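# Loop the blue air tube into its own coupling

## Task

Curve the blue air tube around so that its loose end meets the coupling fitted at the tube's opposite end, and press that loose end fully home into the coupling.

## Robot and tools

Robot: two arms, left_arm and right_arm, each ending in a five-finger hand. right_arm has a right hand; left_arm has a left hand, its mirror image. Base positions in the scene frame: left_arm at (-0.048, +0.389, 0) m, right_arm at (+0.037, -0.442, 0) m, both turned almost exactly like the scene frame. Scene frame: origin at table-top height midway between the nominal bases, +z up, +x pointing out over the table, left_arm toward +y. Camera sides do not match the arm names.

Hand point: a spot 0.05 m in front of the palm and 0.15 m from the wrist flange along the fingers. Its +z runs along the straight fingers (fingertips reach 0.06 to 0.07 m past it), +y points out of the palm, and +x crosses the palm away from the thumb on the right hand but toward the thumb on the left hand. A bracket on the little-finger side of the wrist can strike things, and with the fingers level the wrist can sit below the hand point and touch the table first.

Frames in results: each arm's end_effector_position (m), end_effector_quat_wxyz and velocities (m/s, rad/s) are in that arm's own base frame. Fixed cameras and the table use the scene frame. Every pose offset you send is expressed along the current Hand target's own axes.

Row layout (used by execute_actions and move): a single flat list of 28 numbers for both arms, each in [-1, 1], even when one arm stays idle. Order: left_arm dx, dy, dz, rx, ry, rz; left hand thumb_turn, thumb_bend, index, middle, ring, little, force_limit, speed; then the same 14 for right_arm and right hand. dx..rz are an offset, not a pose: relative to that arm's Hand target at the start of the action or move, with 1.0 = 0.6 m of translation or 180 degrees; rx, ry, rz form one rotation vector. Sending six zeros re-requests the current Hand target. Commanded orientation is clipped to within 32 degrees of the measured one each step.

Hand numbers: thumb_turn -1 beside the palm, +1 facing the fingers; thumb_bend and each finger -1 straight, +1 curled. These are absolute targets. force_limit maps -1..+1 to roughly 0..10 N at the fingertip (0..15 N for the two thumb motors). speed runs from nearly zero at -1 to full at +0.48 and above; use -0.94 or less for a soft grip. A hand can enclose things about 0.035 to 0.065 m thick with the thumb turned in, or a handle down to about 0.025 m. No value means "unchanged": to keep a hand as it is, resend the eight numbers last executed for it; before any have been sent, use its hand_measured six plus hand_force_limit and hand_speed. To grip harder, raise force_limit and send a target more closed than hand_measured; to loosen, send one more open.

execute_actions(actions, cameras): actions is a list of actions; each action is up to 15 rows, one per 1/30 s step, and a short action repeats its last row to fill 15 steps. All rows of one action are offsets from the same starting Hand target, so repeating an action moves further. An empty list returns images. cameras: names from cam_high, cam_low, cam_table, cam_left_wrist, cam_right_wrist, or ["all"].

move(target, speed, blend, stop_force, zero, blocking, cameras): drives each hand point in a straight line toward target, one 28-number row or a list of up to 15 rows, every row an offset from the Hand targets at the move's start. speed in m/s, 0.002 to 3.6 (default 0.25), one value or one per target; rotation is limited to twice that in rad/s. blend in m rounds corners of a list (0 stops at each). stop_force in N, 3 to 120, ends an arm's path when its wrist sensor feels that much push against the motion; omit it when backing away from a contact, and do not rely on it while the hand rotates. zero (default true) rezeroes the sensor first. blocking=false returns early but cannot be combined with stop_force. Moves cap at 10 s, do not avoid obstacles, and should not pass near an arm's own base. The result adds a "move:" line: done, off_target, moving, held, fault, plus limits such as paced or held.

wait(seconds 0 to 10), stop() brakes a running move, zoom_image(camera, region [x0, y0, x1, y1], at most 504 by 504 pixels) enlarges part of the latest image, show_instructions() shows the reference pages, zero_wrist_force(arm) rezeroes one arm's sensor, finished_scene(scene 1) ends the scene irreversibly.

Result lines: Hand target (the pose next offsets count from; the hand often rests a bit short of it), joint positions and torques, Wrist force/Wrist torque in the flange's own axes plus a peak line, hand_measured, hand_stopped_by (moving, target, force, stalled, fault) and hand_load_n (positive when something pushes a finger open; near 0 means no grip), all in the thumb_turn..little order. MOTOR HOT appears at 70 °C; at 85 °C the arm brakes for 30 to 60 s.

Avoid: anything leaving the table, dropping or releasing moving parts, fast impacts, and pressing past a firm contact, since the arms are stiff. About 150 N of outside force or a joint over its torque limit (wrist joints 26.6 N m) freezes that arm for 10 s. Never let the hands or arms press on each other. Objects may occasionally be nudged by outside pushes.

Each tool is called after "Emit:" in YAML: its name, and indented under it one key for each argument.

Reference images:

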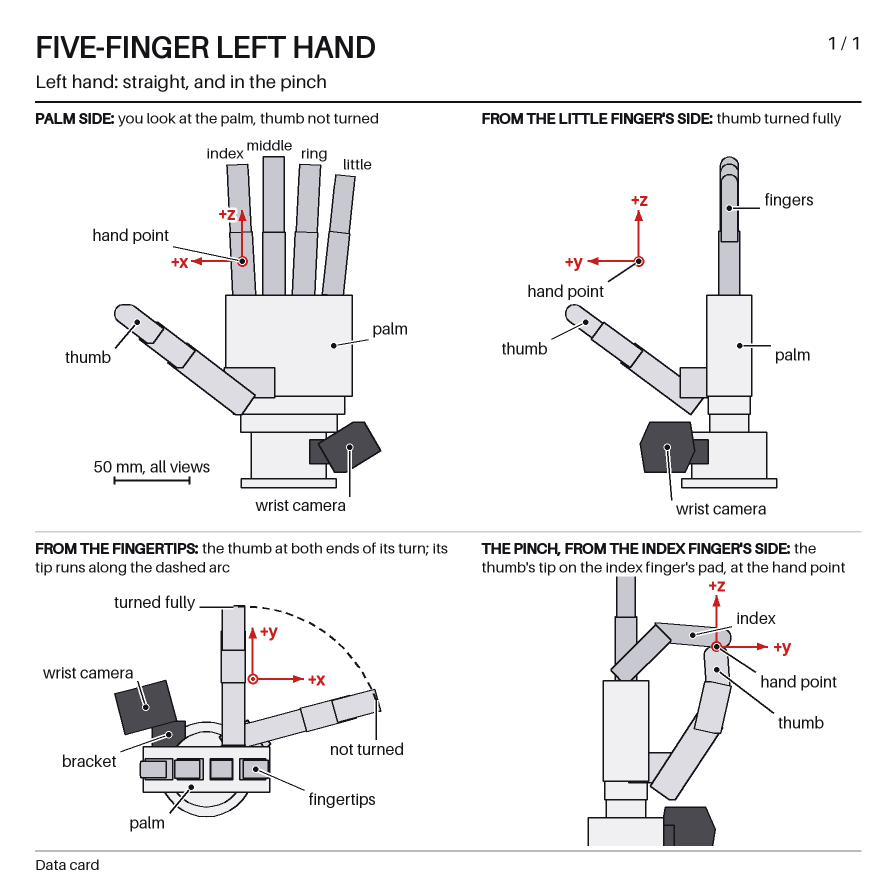

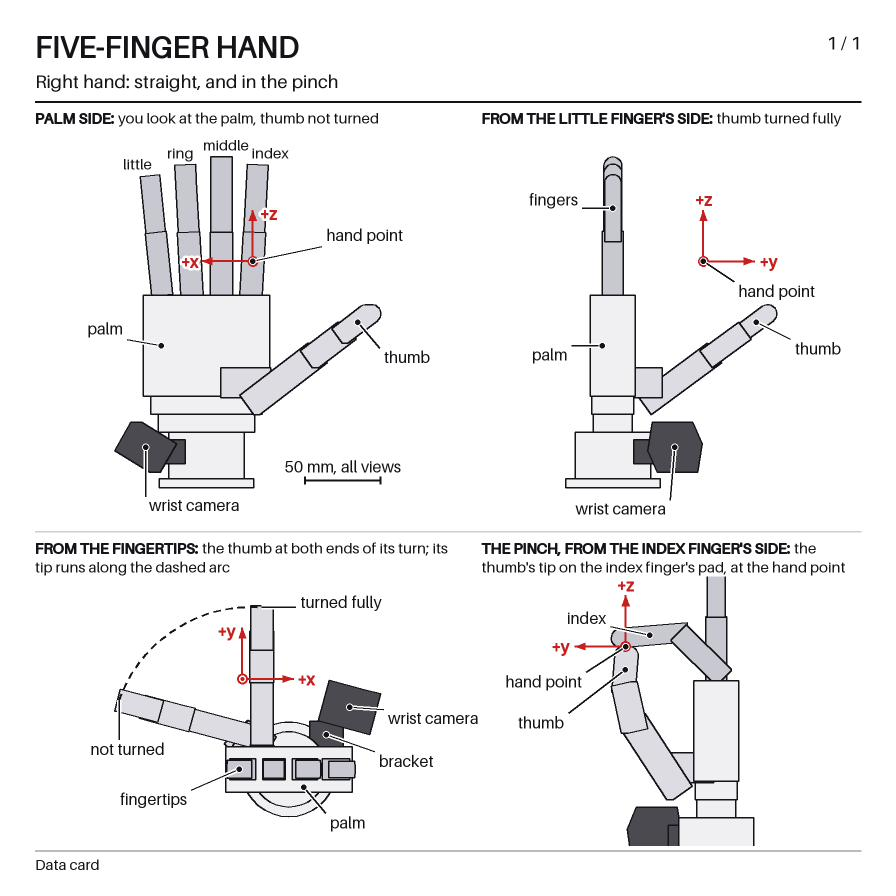

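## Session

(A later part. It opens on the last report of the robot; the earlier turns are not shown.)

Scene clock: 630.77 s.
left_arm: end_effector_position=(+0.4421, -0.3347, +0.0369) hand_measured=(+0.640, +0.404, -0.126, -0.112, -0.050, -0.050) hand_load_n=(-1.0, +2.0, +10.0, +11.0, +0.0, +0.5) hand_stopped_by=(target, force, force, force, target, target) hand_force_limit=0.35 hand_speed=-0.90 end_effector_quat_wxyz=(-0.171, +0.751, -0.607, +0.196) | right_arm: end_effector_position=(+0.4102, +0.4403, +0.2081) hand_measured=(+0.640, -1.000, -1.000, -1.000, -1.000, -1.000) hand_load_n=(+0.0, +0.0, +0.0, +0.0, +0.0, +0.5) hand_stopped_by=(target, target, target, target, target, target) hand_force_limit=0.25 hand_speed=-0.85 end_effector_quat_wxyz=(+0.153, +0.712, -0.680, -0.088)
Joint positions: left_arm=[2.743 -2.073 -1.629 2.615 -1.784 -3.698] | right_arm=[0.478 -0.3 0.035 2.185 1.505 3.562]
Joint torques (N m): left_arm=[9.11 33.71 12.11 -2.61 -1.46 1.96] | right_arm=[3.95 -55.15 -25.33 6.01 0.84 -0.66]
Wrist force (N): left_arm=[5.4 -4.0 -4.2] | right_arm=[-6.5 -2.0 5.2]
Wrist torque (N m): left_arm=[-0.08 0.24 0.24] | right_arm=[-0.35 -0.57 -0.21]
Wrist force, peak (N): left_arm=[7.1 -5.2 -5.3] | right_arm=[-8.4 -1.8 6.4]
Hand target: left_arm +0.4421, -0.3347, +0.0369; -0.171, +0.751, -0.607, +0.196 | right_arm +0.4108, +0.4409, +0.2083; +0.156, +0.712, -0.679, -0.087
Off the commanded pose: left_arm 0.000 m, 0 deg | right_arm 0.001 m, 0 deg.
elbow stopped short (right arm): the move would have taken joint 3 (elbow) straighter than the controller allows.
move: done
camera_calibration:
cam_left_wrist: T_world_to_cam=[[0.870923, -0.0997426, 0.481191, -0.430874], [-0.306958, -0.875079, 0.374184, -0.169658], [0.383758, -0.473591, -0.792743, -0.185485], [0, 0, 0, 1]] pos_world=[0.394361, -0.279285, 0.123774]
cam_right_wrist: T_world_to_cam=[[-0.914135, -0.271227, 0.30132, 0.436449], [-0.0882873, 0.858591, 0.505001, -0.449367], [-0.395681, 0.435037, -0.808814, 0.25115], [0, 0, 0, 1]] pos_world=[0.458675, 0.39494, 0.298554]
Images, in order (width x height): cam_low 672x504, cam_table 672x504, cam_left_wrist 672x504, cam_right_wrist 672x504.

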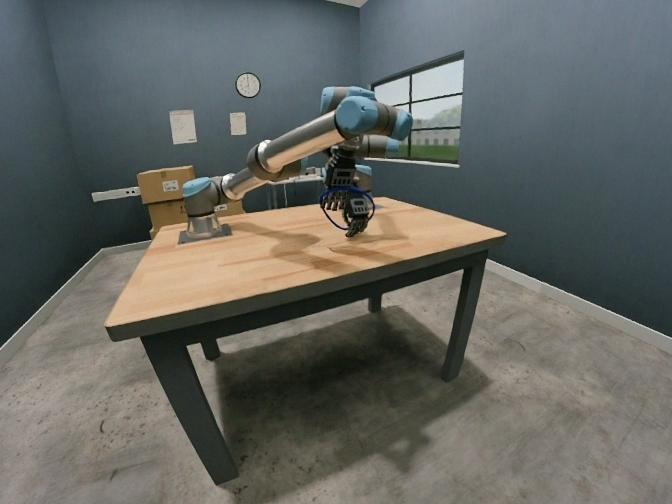

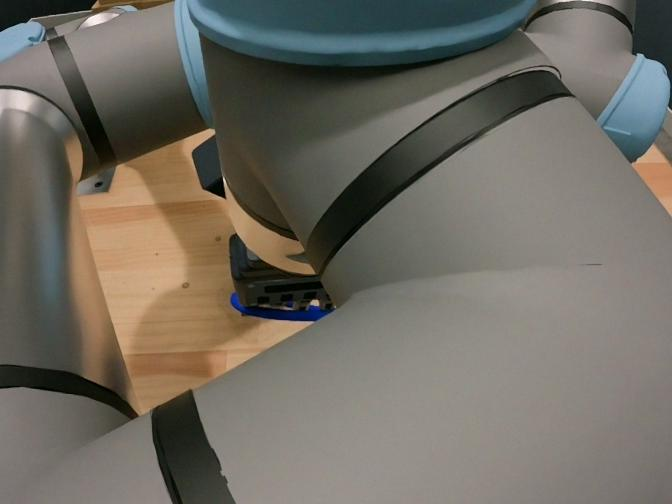

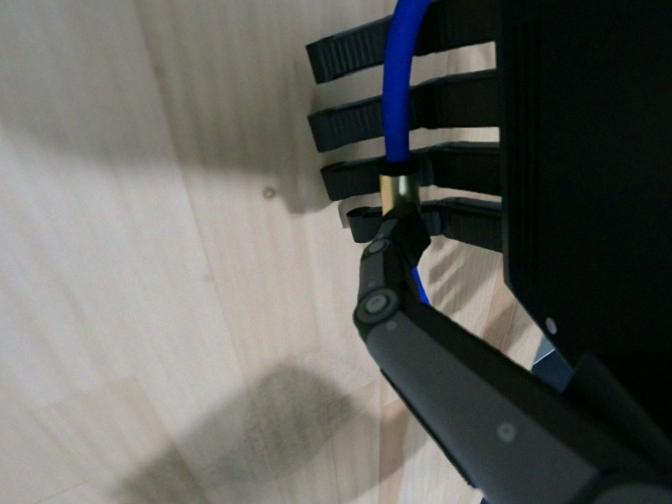

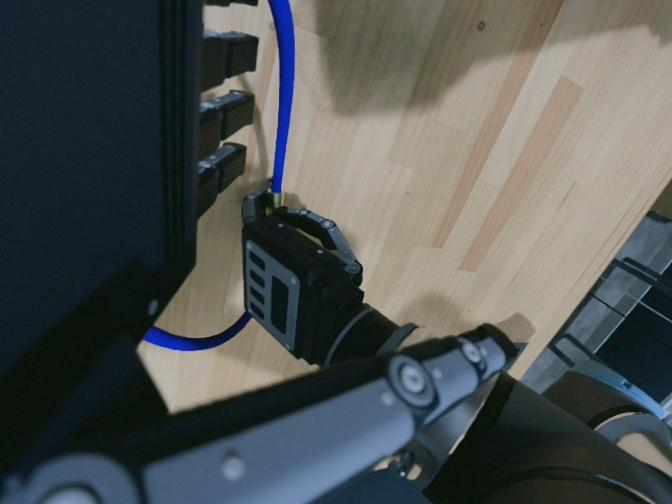

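Emit:
move:
  target: [0,0,0,0,0,0,0.64,0.99,0.79,0.79,-0.05,-0.05,0.35,-0.9,0.0072,0.0567,-0.0378,0.111,0,0,0.64,-1,-1,-1,-1,-1,0.25,-0.85]
  speed: 0.04
  cameras: ["cam_right_wrist","cam_low","cam_left_wrist","cam_high"]

Emit:
zoom_image:
  camera: "cam_low"
  region: [312, 160, 392, 240]

Scene clock: 635.23 s.
left_arm: end_effector_position=(+0.4421, -0.3347, +0.0369) hand_measured=(+0.640, +0.404, -0.126, -0.112, -0.050, -0.050) hand_load_n=(-1.0, +4.0, +12.5, +9.0, +0.0, +1.0) hand_stopped_by=(target, force, force, force, target, target) hand_force_limit=0.35 hand_speed=-0.90 end_effector_quat_wxyz=(-0.171, +0.751, -0.607, +0.196) | right_arm: end_effector_position=(+0.3940, +0.4387, +0.2312) hand_measured=(+0.640, -1.000, -1.000, -1.000, -1.000, -1.000) hand_load_n=(+0.0, +0.0, +0.0, +0.0, +0.0, +0.0) hand_stopped_by=(target, target, target, target, target, target) hand_force_limit=0.25 hand_speed=-0.85 end_effector_quat_wxyz=(+0.069, +0.726, -0.684, -0.005)
Joint positions: left_arm=[2.743 -2.073 -1.629 2.615 -1.784 -3.698] | right_arm=[0.527 -0.627 0.499 1.833 1.599 3.612]
Joint torques (N m): left_arm=[8.99 33.76 11.08 -2.51 -1.52 1.74] | right_arm=[4.18 -48.05 -16.35 3.5 1.7 2.07]
Wrist force (N): left_arm=[-0.5 -0.5 -0.3] | right_arm=[-0.3 -1.5 0.2]
Wrist torque (N m): left_arm=[-0.16 0.12 -0.01] | right_arm=[-0.17 -0.13 0.06]
Wrist force, peak (N): left_arm=[6.3 -4.9 -5.0] | right_arm=[-7.5 -1.9 6.3]
Hand target: left_arm +0.4421, -0.3347, +0.0369; -0.171, +0.751, -0.607, +0.196 | right_arm +0.3940, +0.4387, +0.2312; +0.069, +0.726, -0.684, -0.005 (not the last commanded pose)
Off the commanded pose: left_arm 0.000 m, 0 deg | right_arm 0.013 m, 6 deg.
move: held (right_arm; a check stopped the path); limits=held
pose unreachable (right arm): on one or more control steps of this call, first in action 0 (counted from 0), this arm could not follow its commanded pose, so it was not sent that pose on those steps. It may still have moved: this result reports where it is.
cause: moving toward the commanded pose would bring a part of the arm too close to another arm (a part of this arm just beyond joint 6 (wrist 3) and a part of the left arm just beyond its joint 4 (wrist 1), at the place that arm is still heading or pushing toward).
camera_calibration:
cam_left_wrist: T_world_to_cam=[[0.870923, -0.0997426, 0.481191, -0.430874], [-0.306958, -0.875079, 0.374184, -0.169658], [0.383758, -0.473591, -0.792743, -0.185485], [0, 0, 0, 1]] pos_world=[0.394361, -0.279285, 0.123774]
cam_right_wrist: T_world_to_cam=[[-0.952511, -0.295047, 0.0752934, 0.492185], [-0.22522, 0.849044, 0.477913, -0.396591], [-0.204934, 0.43826, -0.875174, 0.202886], [0, 0, 0, 1]] pos_world=[0.42107, 0.393025, 0.330039]
Images, in order (width x height): cam_high 672x504, cam_low 672x504, cam_left_wrist 672x504, cam_right_wrist 672x504.

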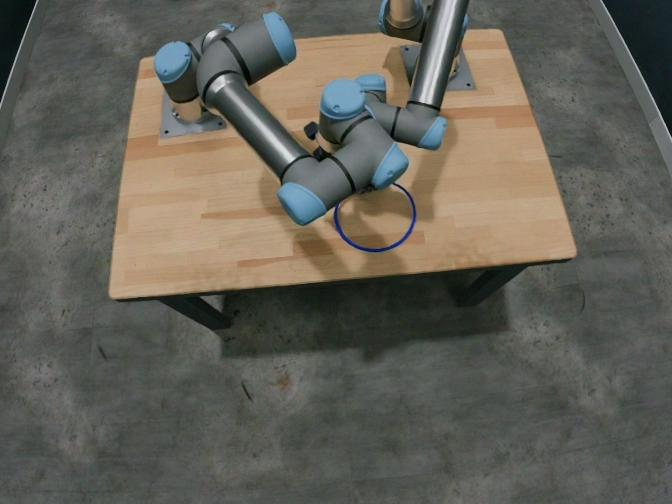

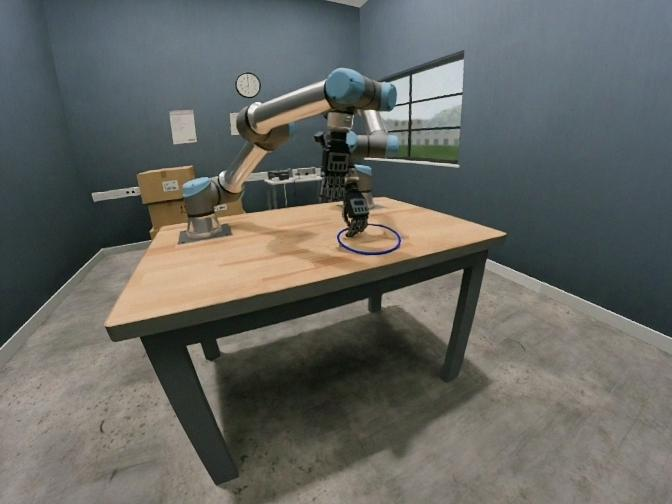

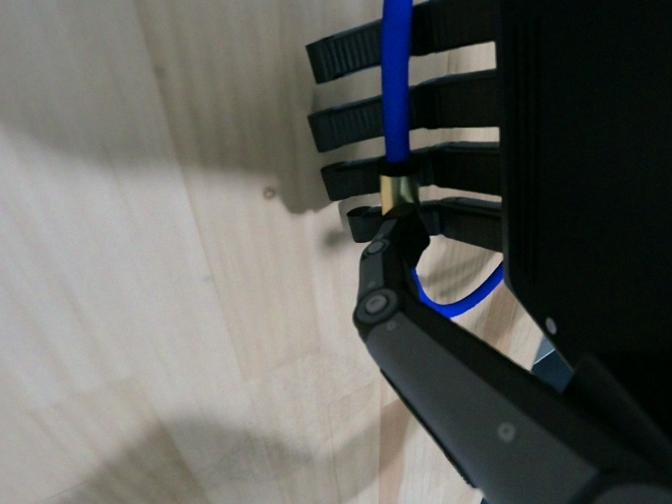

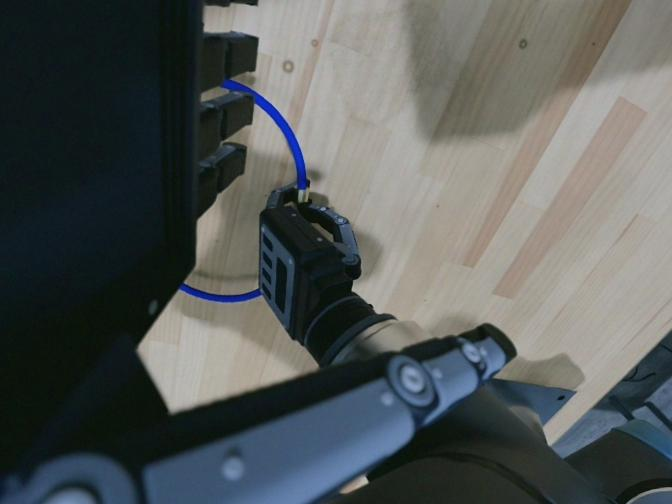

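Scaled by 6.300.

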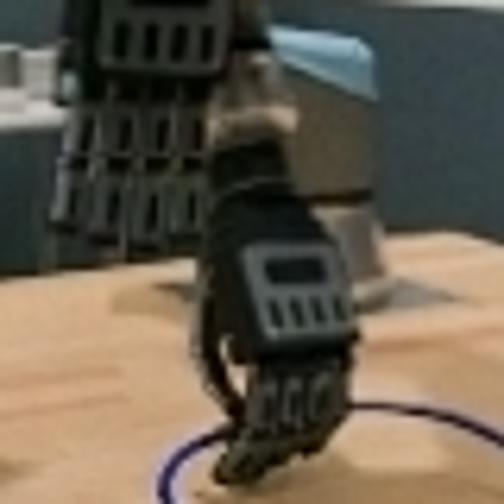

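Emit:
move:
  target: [0,0,0,0,0,0,0.64,0.99,0.79,0.79,-0.05,-0.05,0.35,-0.9,0.2513,0.017,-0.0097,0,0,0,0.64,-1,-1,-1,-1,-1,0.25,-0.85]
  speed: 0.15
  cameras: ["cam_low","cam_left_wrist","cam_table","cam_high"]

Emit:
zoom_image:
  camera: "cam_table"
  region: [280, 240, 480, 400]

Emit:
zoom_image:
  camera: "cam_left_wrist"
  region: [330, 150, 530, 350]

Scene clock: 636.97 s.
left_arm: end_effector_position=(+0.4421, -0.3347, +0.0369) hand_measured=(+0.640, +0.404, -0.126, -0.112, -0.050, -0.050) hand_load_n=(-1.0, +4.5, +12.5, +9.0, +0.0, +1.0) hand_stopped_by=(target, force, force, force, target, target) hand_force_limit=0.35 hand_speed=-0.90 end_effector_quat_wxyz=(-0.171, +0.751, -0.607, +0.196) | right_arm: end_effector_position=(+0.3940, +0.2888, +0.2510) hand_measured=(+0.640, -1.000, -1.000, -1.000, -1.000, -1.000) hand_load_n=(+0.0, -0.5, +0.0, +0.0, +0.0, +0.0) hand_stopped_by=(target, target, target, target, target, target) hand_force_limit=0.25 hand_speed=-0.85 end_effector_quat_wxyz=(+0.069, +0.726, -0.685, -0.005)
Joint positions: left_arm=[2.743 -2.073 -1.629 2.615 -1.784 -3.698] | right_arm=[0.293 -0.941 1.001 1.636 1.63 3.38]
Joint torques (N m): left_arm=[8.62 33.65 11.76 -2.53 -1.45 1.89] | right_arm=[-3.75 -48.41 -14.13 4.15 -2.65 0.95]
Wrist force (N): left_arm=[-0.7 -0.7 -0.3] | right_arm=[-0.1 -1.7 -0.1]
Wrist torque (N m): left_arm=[-0.19 0.15 -0.02] | right_arm=[-0.18 -0.14 0.06]
Wrist force, peak (N): left_arm=[-0.9 -0.7 -0.3] | right_arm=[-1.6 -1.7 0.1]
Hand target: left_arm +0.4421, -0.3347, +0.0369; -0.171, +0.751, -0.607, +0.196 | right_arm +0.3940, +0.2887, +0.2510; +0.069, +0.726, -0.684, -0.005
Off the commanded pose: left_arm 0.000 m, 0 deg | right_arm 0.000 m, 0 deg.
move: done
camera_calibration:
cam_left_wrist: T_world_to_cam=[[0.870923, -0.0997426, 0.481191, -0.430874], [-0.306958, -0.875079, 0.374184, -0.169658], [0.383758, -0.473591, -0.792743, -0.185485], [0, 0, 0, 1]] pos_world=[0.394361, -0.279285, 0.123774]
Images, in order (width x height): cam_high 672x504, cam_low 672x504, cam_table 672x504, cam_left_wrist 672x504.

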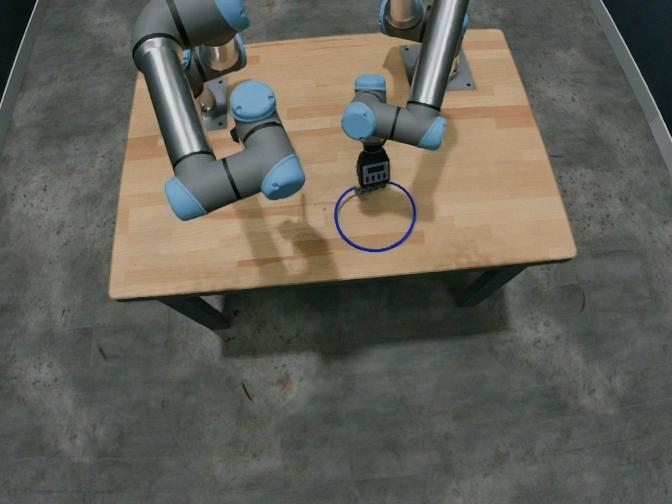

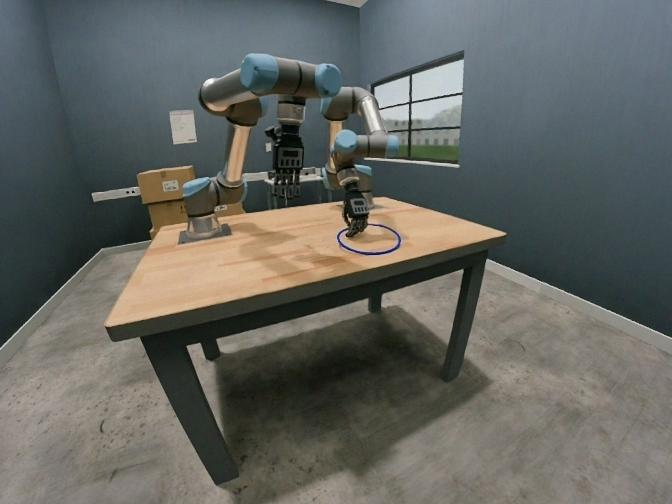

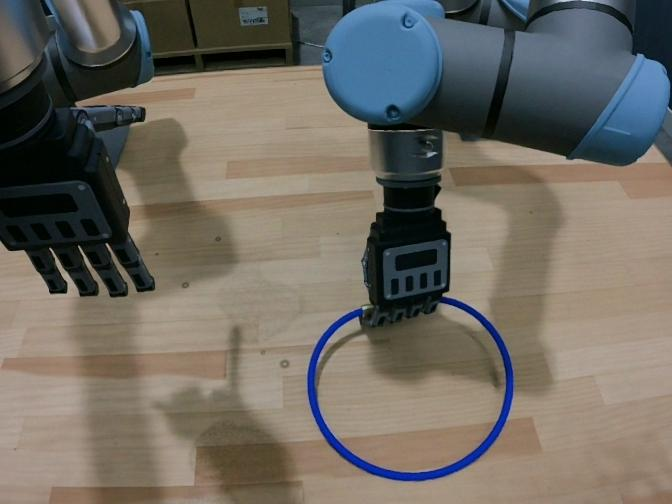

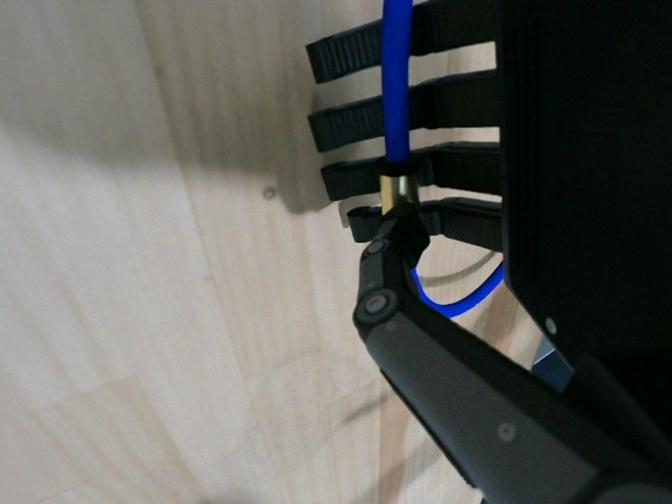

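Scaled by 2.520.

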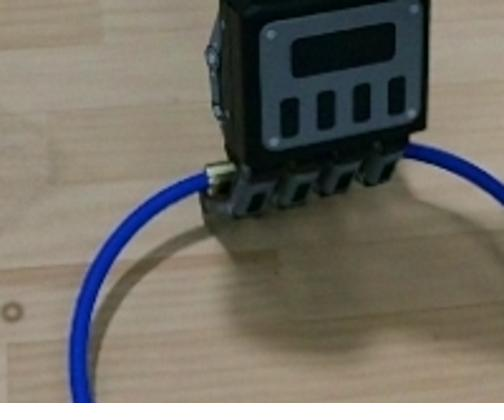

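Scaled by 2.520.

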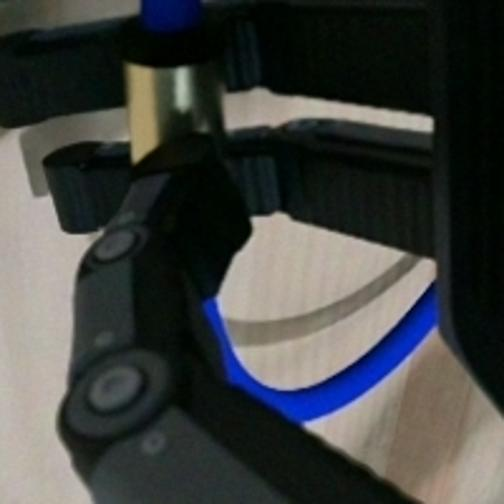

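Emit:
execute_actions:
  actions:
    - [[0,0,0,0,0,0,0.64,0.25,0.79,0.79,-0.05,-0.05,0.35,-0.93,0,0,0,0,0,0,0.64,-1,-1,-1,-1,-1,0.25,-0.85]]
    - [[0,0,0,0,0,0,0.64,0.25,0.79,0.79,-0.05,-0.05,0.35,-0.93,0,0,0,0,0,0,0.64,-1,-1,-1,-1,-1,0.25,-0.85]]
  cameras: ["cam_left_wrist","cam_table","cam_low"]

Emit:
zoom_image:
  camera: "cam_table"
  region: [280, 240, 480, 400]

Emit:
zoom_image:
  camera: "cam_left_wrist"
  region: [330, 150, 530, 350]

Scene clock: 639.47 s.
left_arm: end_effector_position=(+0.4421, -0.3347, +0.0369) hand_measured=(+0.640, +0.250, -0.124, -0.110, -0.050, -0.050) hand_load_n=(-0.5, +0.0, +1.5, +0.0, +0.0, +0.0) hand_stopped_by=(target, target, force, force, target, target) hand_force_limit=0.35 hand_speed=-0.93 end_effector_quat_wxyz=(-0.171, +0.751, -0.607, +0.196) | right_arm: end_effector_position=(+0.3940, +0.2887, +0.2510) hand_measured=(+0.640, -1.000, -1.000, -1.000, -1.000, -1.000) hand_load_n=(+0.0, +0.0, +0.0, +0.0, +0.0, +0.0) hand_stopped_by=(target, target, target, target, target, target) hand_force_limit=0.25 hand_speed=-0.85 end_effector_quat_wxyz=(+0.069, +0.726, -0.684, -0.005)
Joint positions: left_arm=[2.743 -2.073 -1.629 2.615 -1.784 -3.698] | right_arm=[0.293 -0.941 1.001 1.636 1.63 3.38]
Joint torques (N m): left_arm=[8.97 33.84 13.22 -2.61 -0.73 1.92] | right_arm=[-7.91 -52.16 -5.59 3.67 -2.92 -1.99]
Wrist force (N): left_arm=[-0.8 -0.6 0.1] | right_arm=[-0.2 -1.4 0.1]
Wrist torque (N m): left_arm=[-0.19 0.19 -0.04] | right_arm=[-0.14 -0.12 0.06]
Wrist force, peak (N): left_arm=[-1.0 -0.6 -0.1] | right_arm=[-0.3 -2.0 0.0]
Hand target: left_arm +0.4421, -0.3347, +0.0369; -0.171, +0.751, -0.607, +0.196 | right_arm +0.3940, +0.2887, +0.2510; +0.069, +0.726, -0.684, -0.005
Off the commanded pose: left_arm 0.000 m, 0 deg | right_arm 0.000 m, 0 deg.
camera_calibration:
cam_left_wrist: T_world_to_cam=[[0.870923, -0.0997426, 0.481191, -0.430874], [-0.306958, -0.875079, 0.374184, -0.169658], [0.383758, -0.473591, -0.792743, -0.185485], [0, 0, 0, 1]] pos_world=[0.394361, -0.279285, 0.123774]
Images, in order (width x height): cam_low 672x504, cam_table 672x504, cam_left_wrist 672x504.

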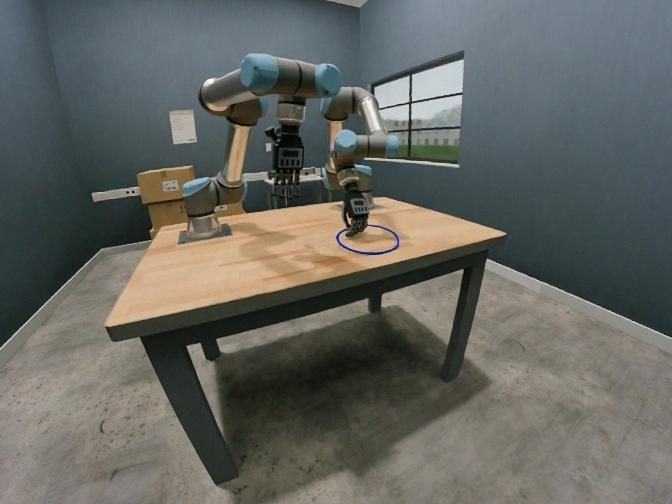

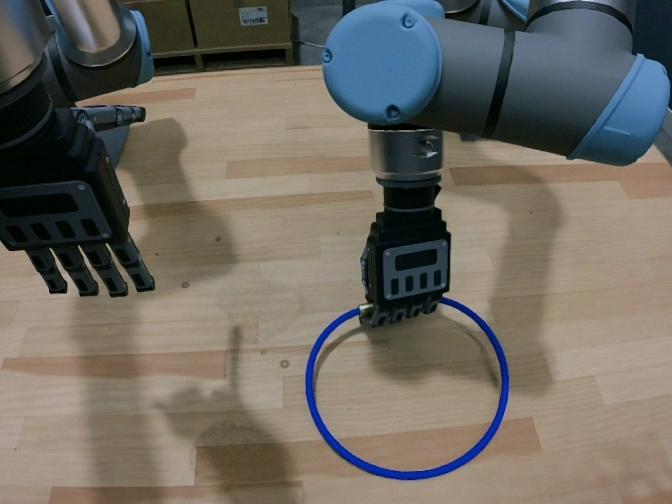

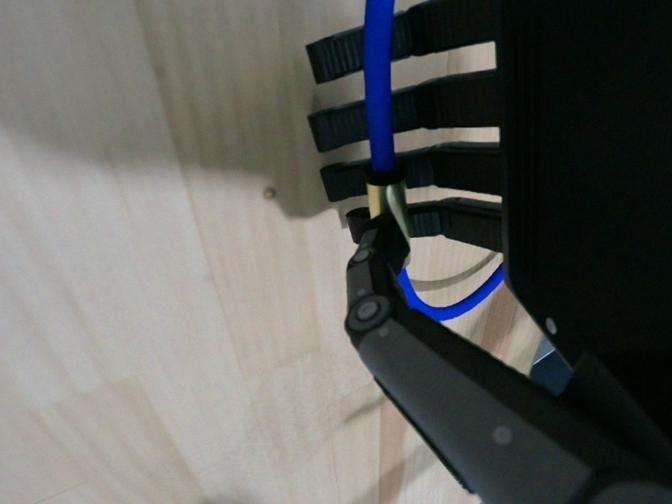

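Scaled by 2.520.

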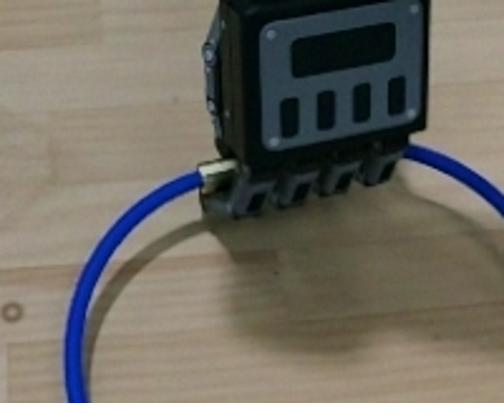

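Scaled by 2.520.

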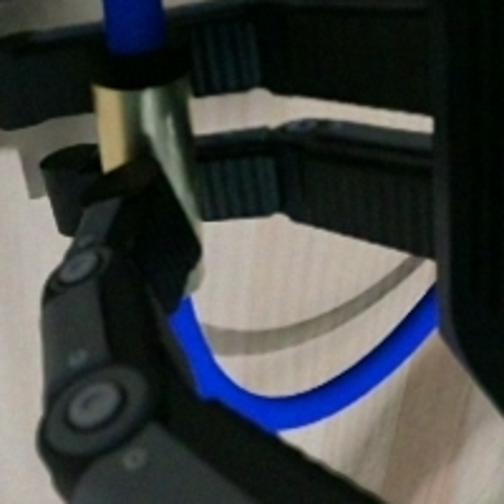

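Emit:
execute_actions:
  actions:
    - [[0,0,0,0,0,0,0.64,-0.05,0.79,0.79,-0.05,-0.05,0.35,-0.93,0,0,0,0,0,0,0.64,-1,-1,-1,-1,-1,0.25,-0.85]]
    - [[0,0,0,0,0,0,0.64,-0.05,0.79,0.79,-0.05,-0.05,0.35,-0.93,0,0,0,0,0,0,0.64,-1,-1,-1,-1,-1,0.25,-0.85]]
    - [[0,0,0,0,0,0,0.64,-0.05,0.79,0.79,-0.05,-0.05,0.35,-0.93,0,0,0,0,0,0,0.64,-1,-1,-1,-1,-1,0.25,-0.85]]
  cameras: ["cam_left_wrist","cam_table","cam_low"]

Emit:
zoom_image:
  camera: "cam_table"
  region: [280, 240, 480, 400]

Emit:
zoom_image:
  camera: "cam_left_wrist"
  region: [310, 150, 510, 350]

Scene clock: 642.87 s.
left_arm: end_effector_position=(+0.4421, -0.3347, +0.0369) hand_measured=(+0.640, -0.050, -0.124, -0.110, -0.050, -0.050) hand_load_n=(+0.0, +0.0, +0.0, +0.0, +0.0, +0.0) hand_stopped_by=(target, target, force, force, target, target) hand_force_limit=0.35 hand_speed=-0.93 end_effector_quat_wxyz=(-0.171, +0.751, -0.607, +0.196) | right_arm: end_effector_position=(+0.3940, +0.2887, +0.2510) hand_measured=(+0.640, -1.000, -1.000, -1.000, -1.000, -1.000) hand_load_n=(+0.0, +0.0, +0.0, +0.0, +0.0, +0.0) hand_stopped_by=(target, target, target, target, target, target) hand_force_limit=0.25 hand_speed=-0.85 end_effector_quat_wxyz=(+0.069, +0.726, -0.684, -0.005)
Joint positions: left_arm=[2.743 -2.073 -1.629 2.615 -1.784 -3.698] | right_arm=[0.293 -0.941 1.001 1.636 1.63 3.38]
Joint torques (N m): left_arm=[8.76 33.19 12.34 -2.52 0.42 1.89] | right_arm=[-7.22 -51.8 -6.26 3.17 -2.86 -2]
Wrist force (N): left_arm=[-0.5 -1.0 -0.6] | right_arm=[0.0 -1.9 0.2]
Wrist torque (N m): left_arm=[-0.19 0.13 -0.01] | right_arm=[-0.22 -0.18 0.06]
Wrist force, peak (N): left_arm=[-0.7 -1.2 -0.8] | right_arm=[-0.5 -1.9 0.2]
Hand target: left_arm +0.4421, -0.3347, +0.0369; -0.171, +0.751, -0.607, +0.196 | right_arm +0.3940, +0.2887, +0.2510; +0.069, +0.726, -0.684, -0.005
Off the commanded pose: left_arm 0.000 m, 0 deg | right_arm 0.000 m, 0 deg.
camera_calibration:
cam_left_wrist: T_world_to_cam=[[0.870923, -0.0997426, 0.481191, -0.430874], [-0.306958, -0.875079, 0.374184, -0.169658], [0.383758, -0.473591, -0.792743, -0.185485], [0, 0, 0, 1]] pos_world=[0.394361, -0.279285, 0.123774]
Images, in order (width x height): cam_low 672x504, cam_table 672x504, cam_left_wrist 672x504.

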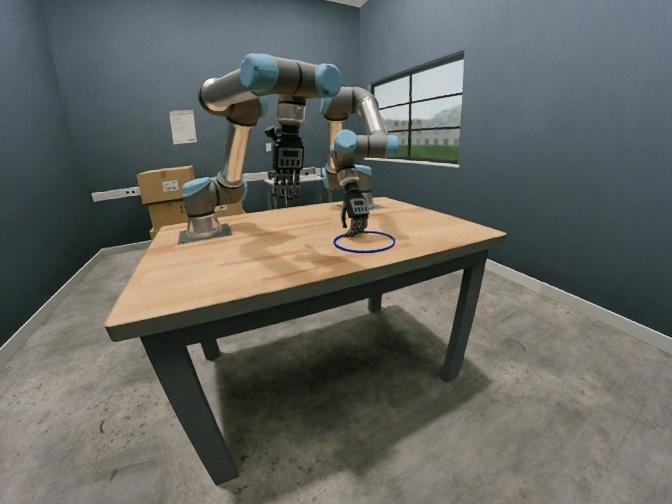

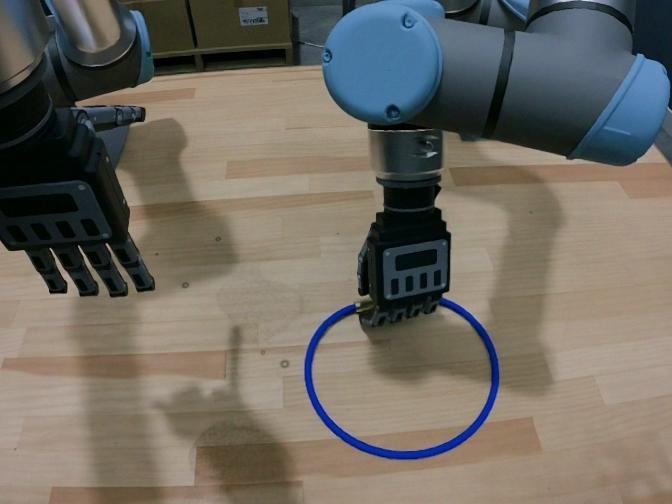

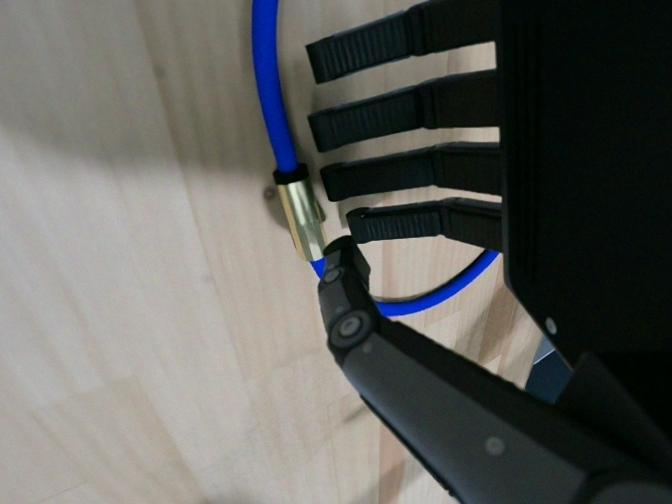

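Scaled by 2.520.

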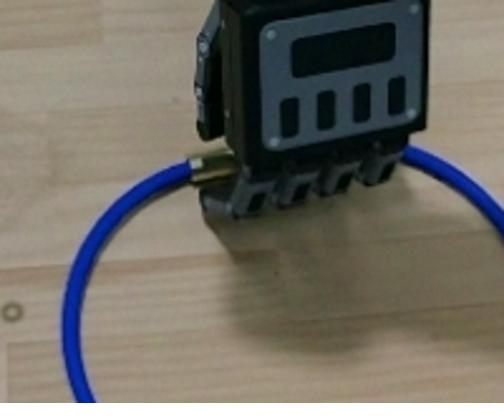

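Scaled by 2.520.

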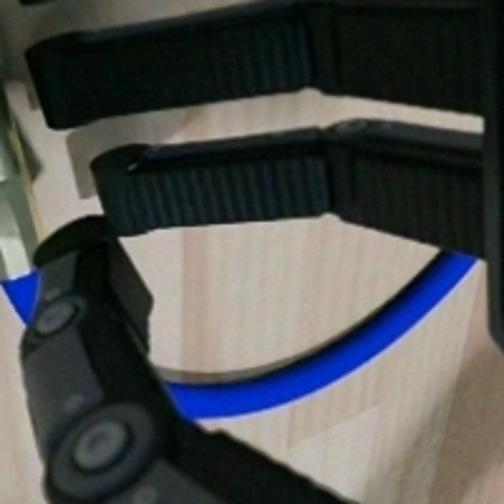

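Emit:
move:
  target:
    - [0.0061,-0.0328,-0.0577,0,0,0,0.64,-0.05,0.79,0.79,-0.05,-0.05,0.35,-0.93,0,0,0,0,0,0,0.64,-1,-1,-1,-1,-1,0.25,-0.85]
    - [0.0246,-0.131,-0.2309,0,0,0,0.64,-0.05,0.79,0.79,-0.05,-0.05,0.35,-0.93,0,0,0,0,0,0,0.64,-1,-1,-1,-1,-1,0.25,-0.85]
  speed: [0.05,0.12]
  blend: [0.01,0]
  cameras: ["cam_left_wrist","cam_table","cam_low"]

Emit:
zoom_image:
  camera: "cam_table"
  region: [280, 260, 520, 470]

Scene clock: 645.43 s.
left_arm: end_effector_position=(+0.4418, -0.3356, +0.1968) hand_measured=(+0.640, -0.050, -0.124, -0.110, -0.050, -0.050) hand_load_n=(+0.0, +0.0, +0.0, +0.0, +0.0, +0.0) hand_stopped_by=(target, target, force, force, target, target) hand_force_limit=0.35 hand_speed=-0.93 end_effector_quat_wxyz=(-0.171, +0.751, -0.607, +0.196) | right_arm: end_effector_position=(+0.3940, +0.2887, +0.2510) hand_measured=(+0.640, -1.000, -1.000, -1.000, -1.000, -1.000) hand_load_n=(+0.0, +0.0, +0.0, +0.0, +0.0, +0.0) hand_stopped_by=(target, target, target, target, target, target) hand_force_limit=0.25 hand_speed=-0.85 end_effector_quat_wxyz=(+0.069, +0.726, -0.684, -0.005)
Joint positions: left_arm=[2.741 -1.936 -1.393 2.242 -1.785 -3.7] | right_arm=[0.293 -0.941 1.001 1.636 1.63 3.38]
Joint torques (N m): left_arm=[-9.47 28.96 22.92 -1.97 -1.29 -2.03] | right_arm=[-7.68 -51.27 -8.15 2.8 -2.78 -2.06]
Wrist force (N): left_arm=[-0.5 -0.7 -0.8] | right_arm=[-0.3 -1.7 -0.3]
Wrist torque (N m): left_arm=[-0.13 0.11 -0.04] | right_arm=[-0.18 -0.11 0.04]
Wrist force, peak (N): left_arm=[-0.6 -1.3 -1.8] | right_arm=[-0.3 -2.1 -0.2]
Hand target: left_arm +0.4418, -0.3356, +0.1969; -0.171, +0.751, -0.607, +0.196 | right_arm +0.3940, +0.2887, +0.2510; +0.069, +0.726, -0.684, -0.005
Off the commanded pose: left_arm 0.000 m, 0 deg | right_arm 0.000 m, 0 deg.
move: done
camera_calibration:
cam_left_wrist: T_world_to_cam=[[0.870867, -0.0996745, 0.481307, -0.507685], [-0.306995, -0.875034, 0.374258, -0.230402], [0.383856, -0.473688, -0.792638, -0.0590527], [0, 0, 0, 1]] pos_world=[0.394061, -0.280185, 0.283774]
Images, in order (width x height): cam_low 672x504, cam_table 672x504, cam_left_wrist 672x504.

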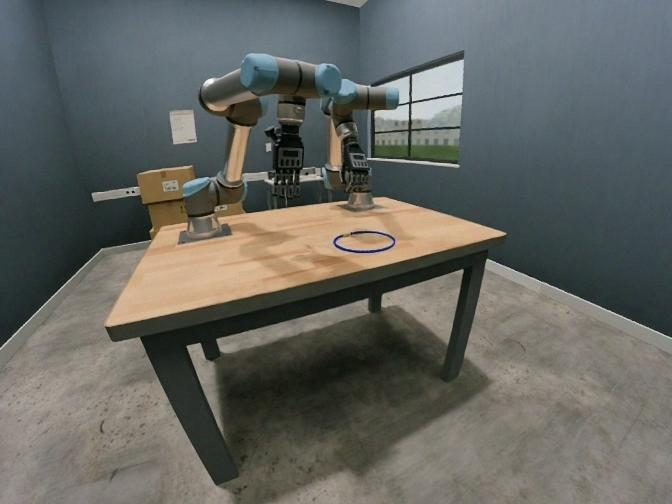

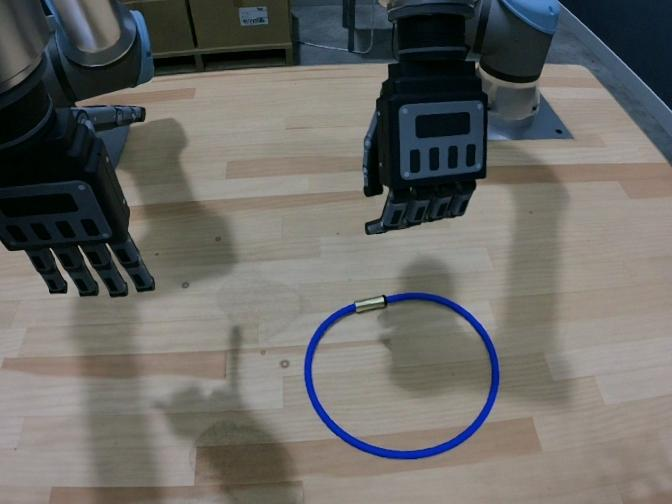

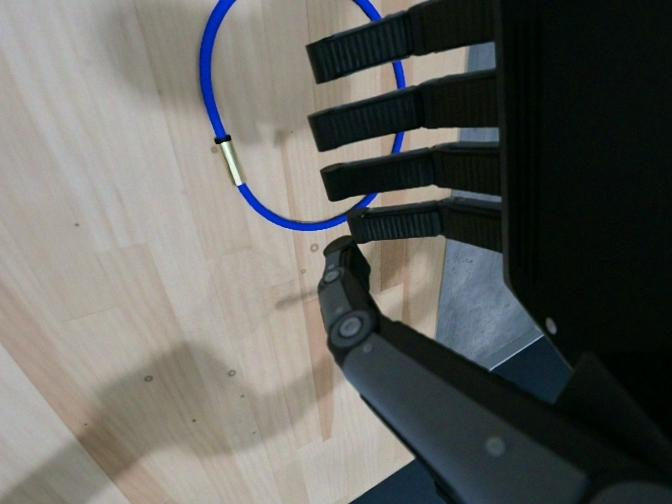

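Scaled by 2.100.

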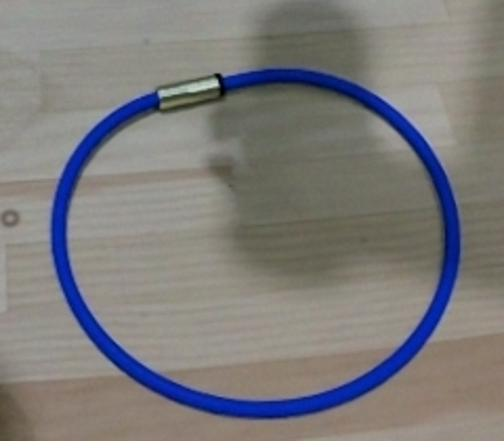

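Emit:
zoom_image:
  camera: "cam_table"
  region: [340, 280, 400, 330]

Emit:
zoom_image:
  camera: "cam_left_wrist"
  region: [190, 110, 270, 210]

Scaled by 8.400.

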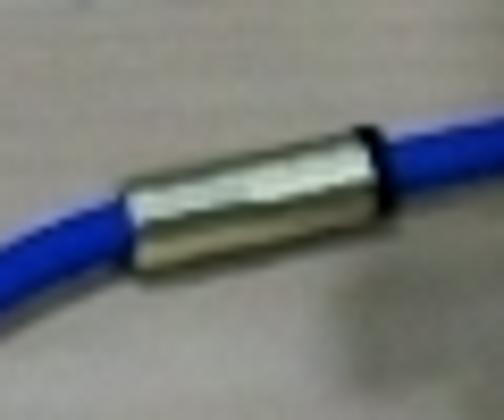

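Scaled by 5.040.

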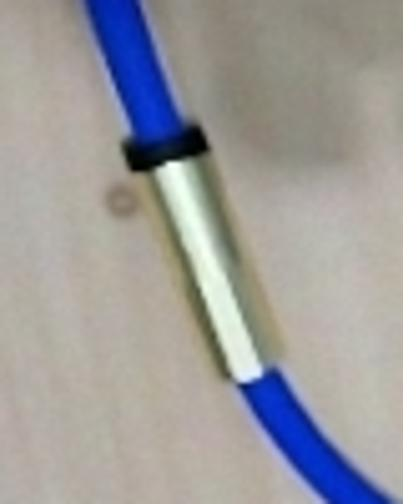

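Emit:
zoom_image:
  camera: "cam_left_wrist"
  region: [215, 155, 265, 205]

Emit:
zoom_image:
  camera: "cam_high"
  region: [310, 160, 440, 270]

Scaled by 10.080.

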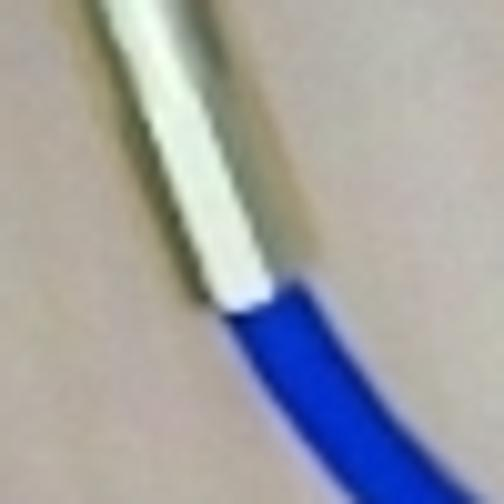

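This scene's latest camera images include none from cam_high. They are from: cam_low, cam_table, cam_left_wrist. cam_high's image comes with the result of a call that names it in "cameras".

Emit:
finished_scene:
  scene: 1

The scene is finished: the task was done.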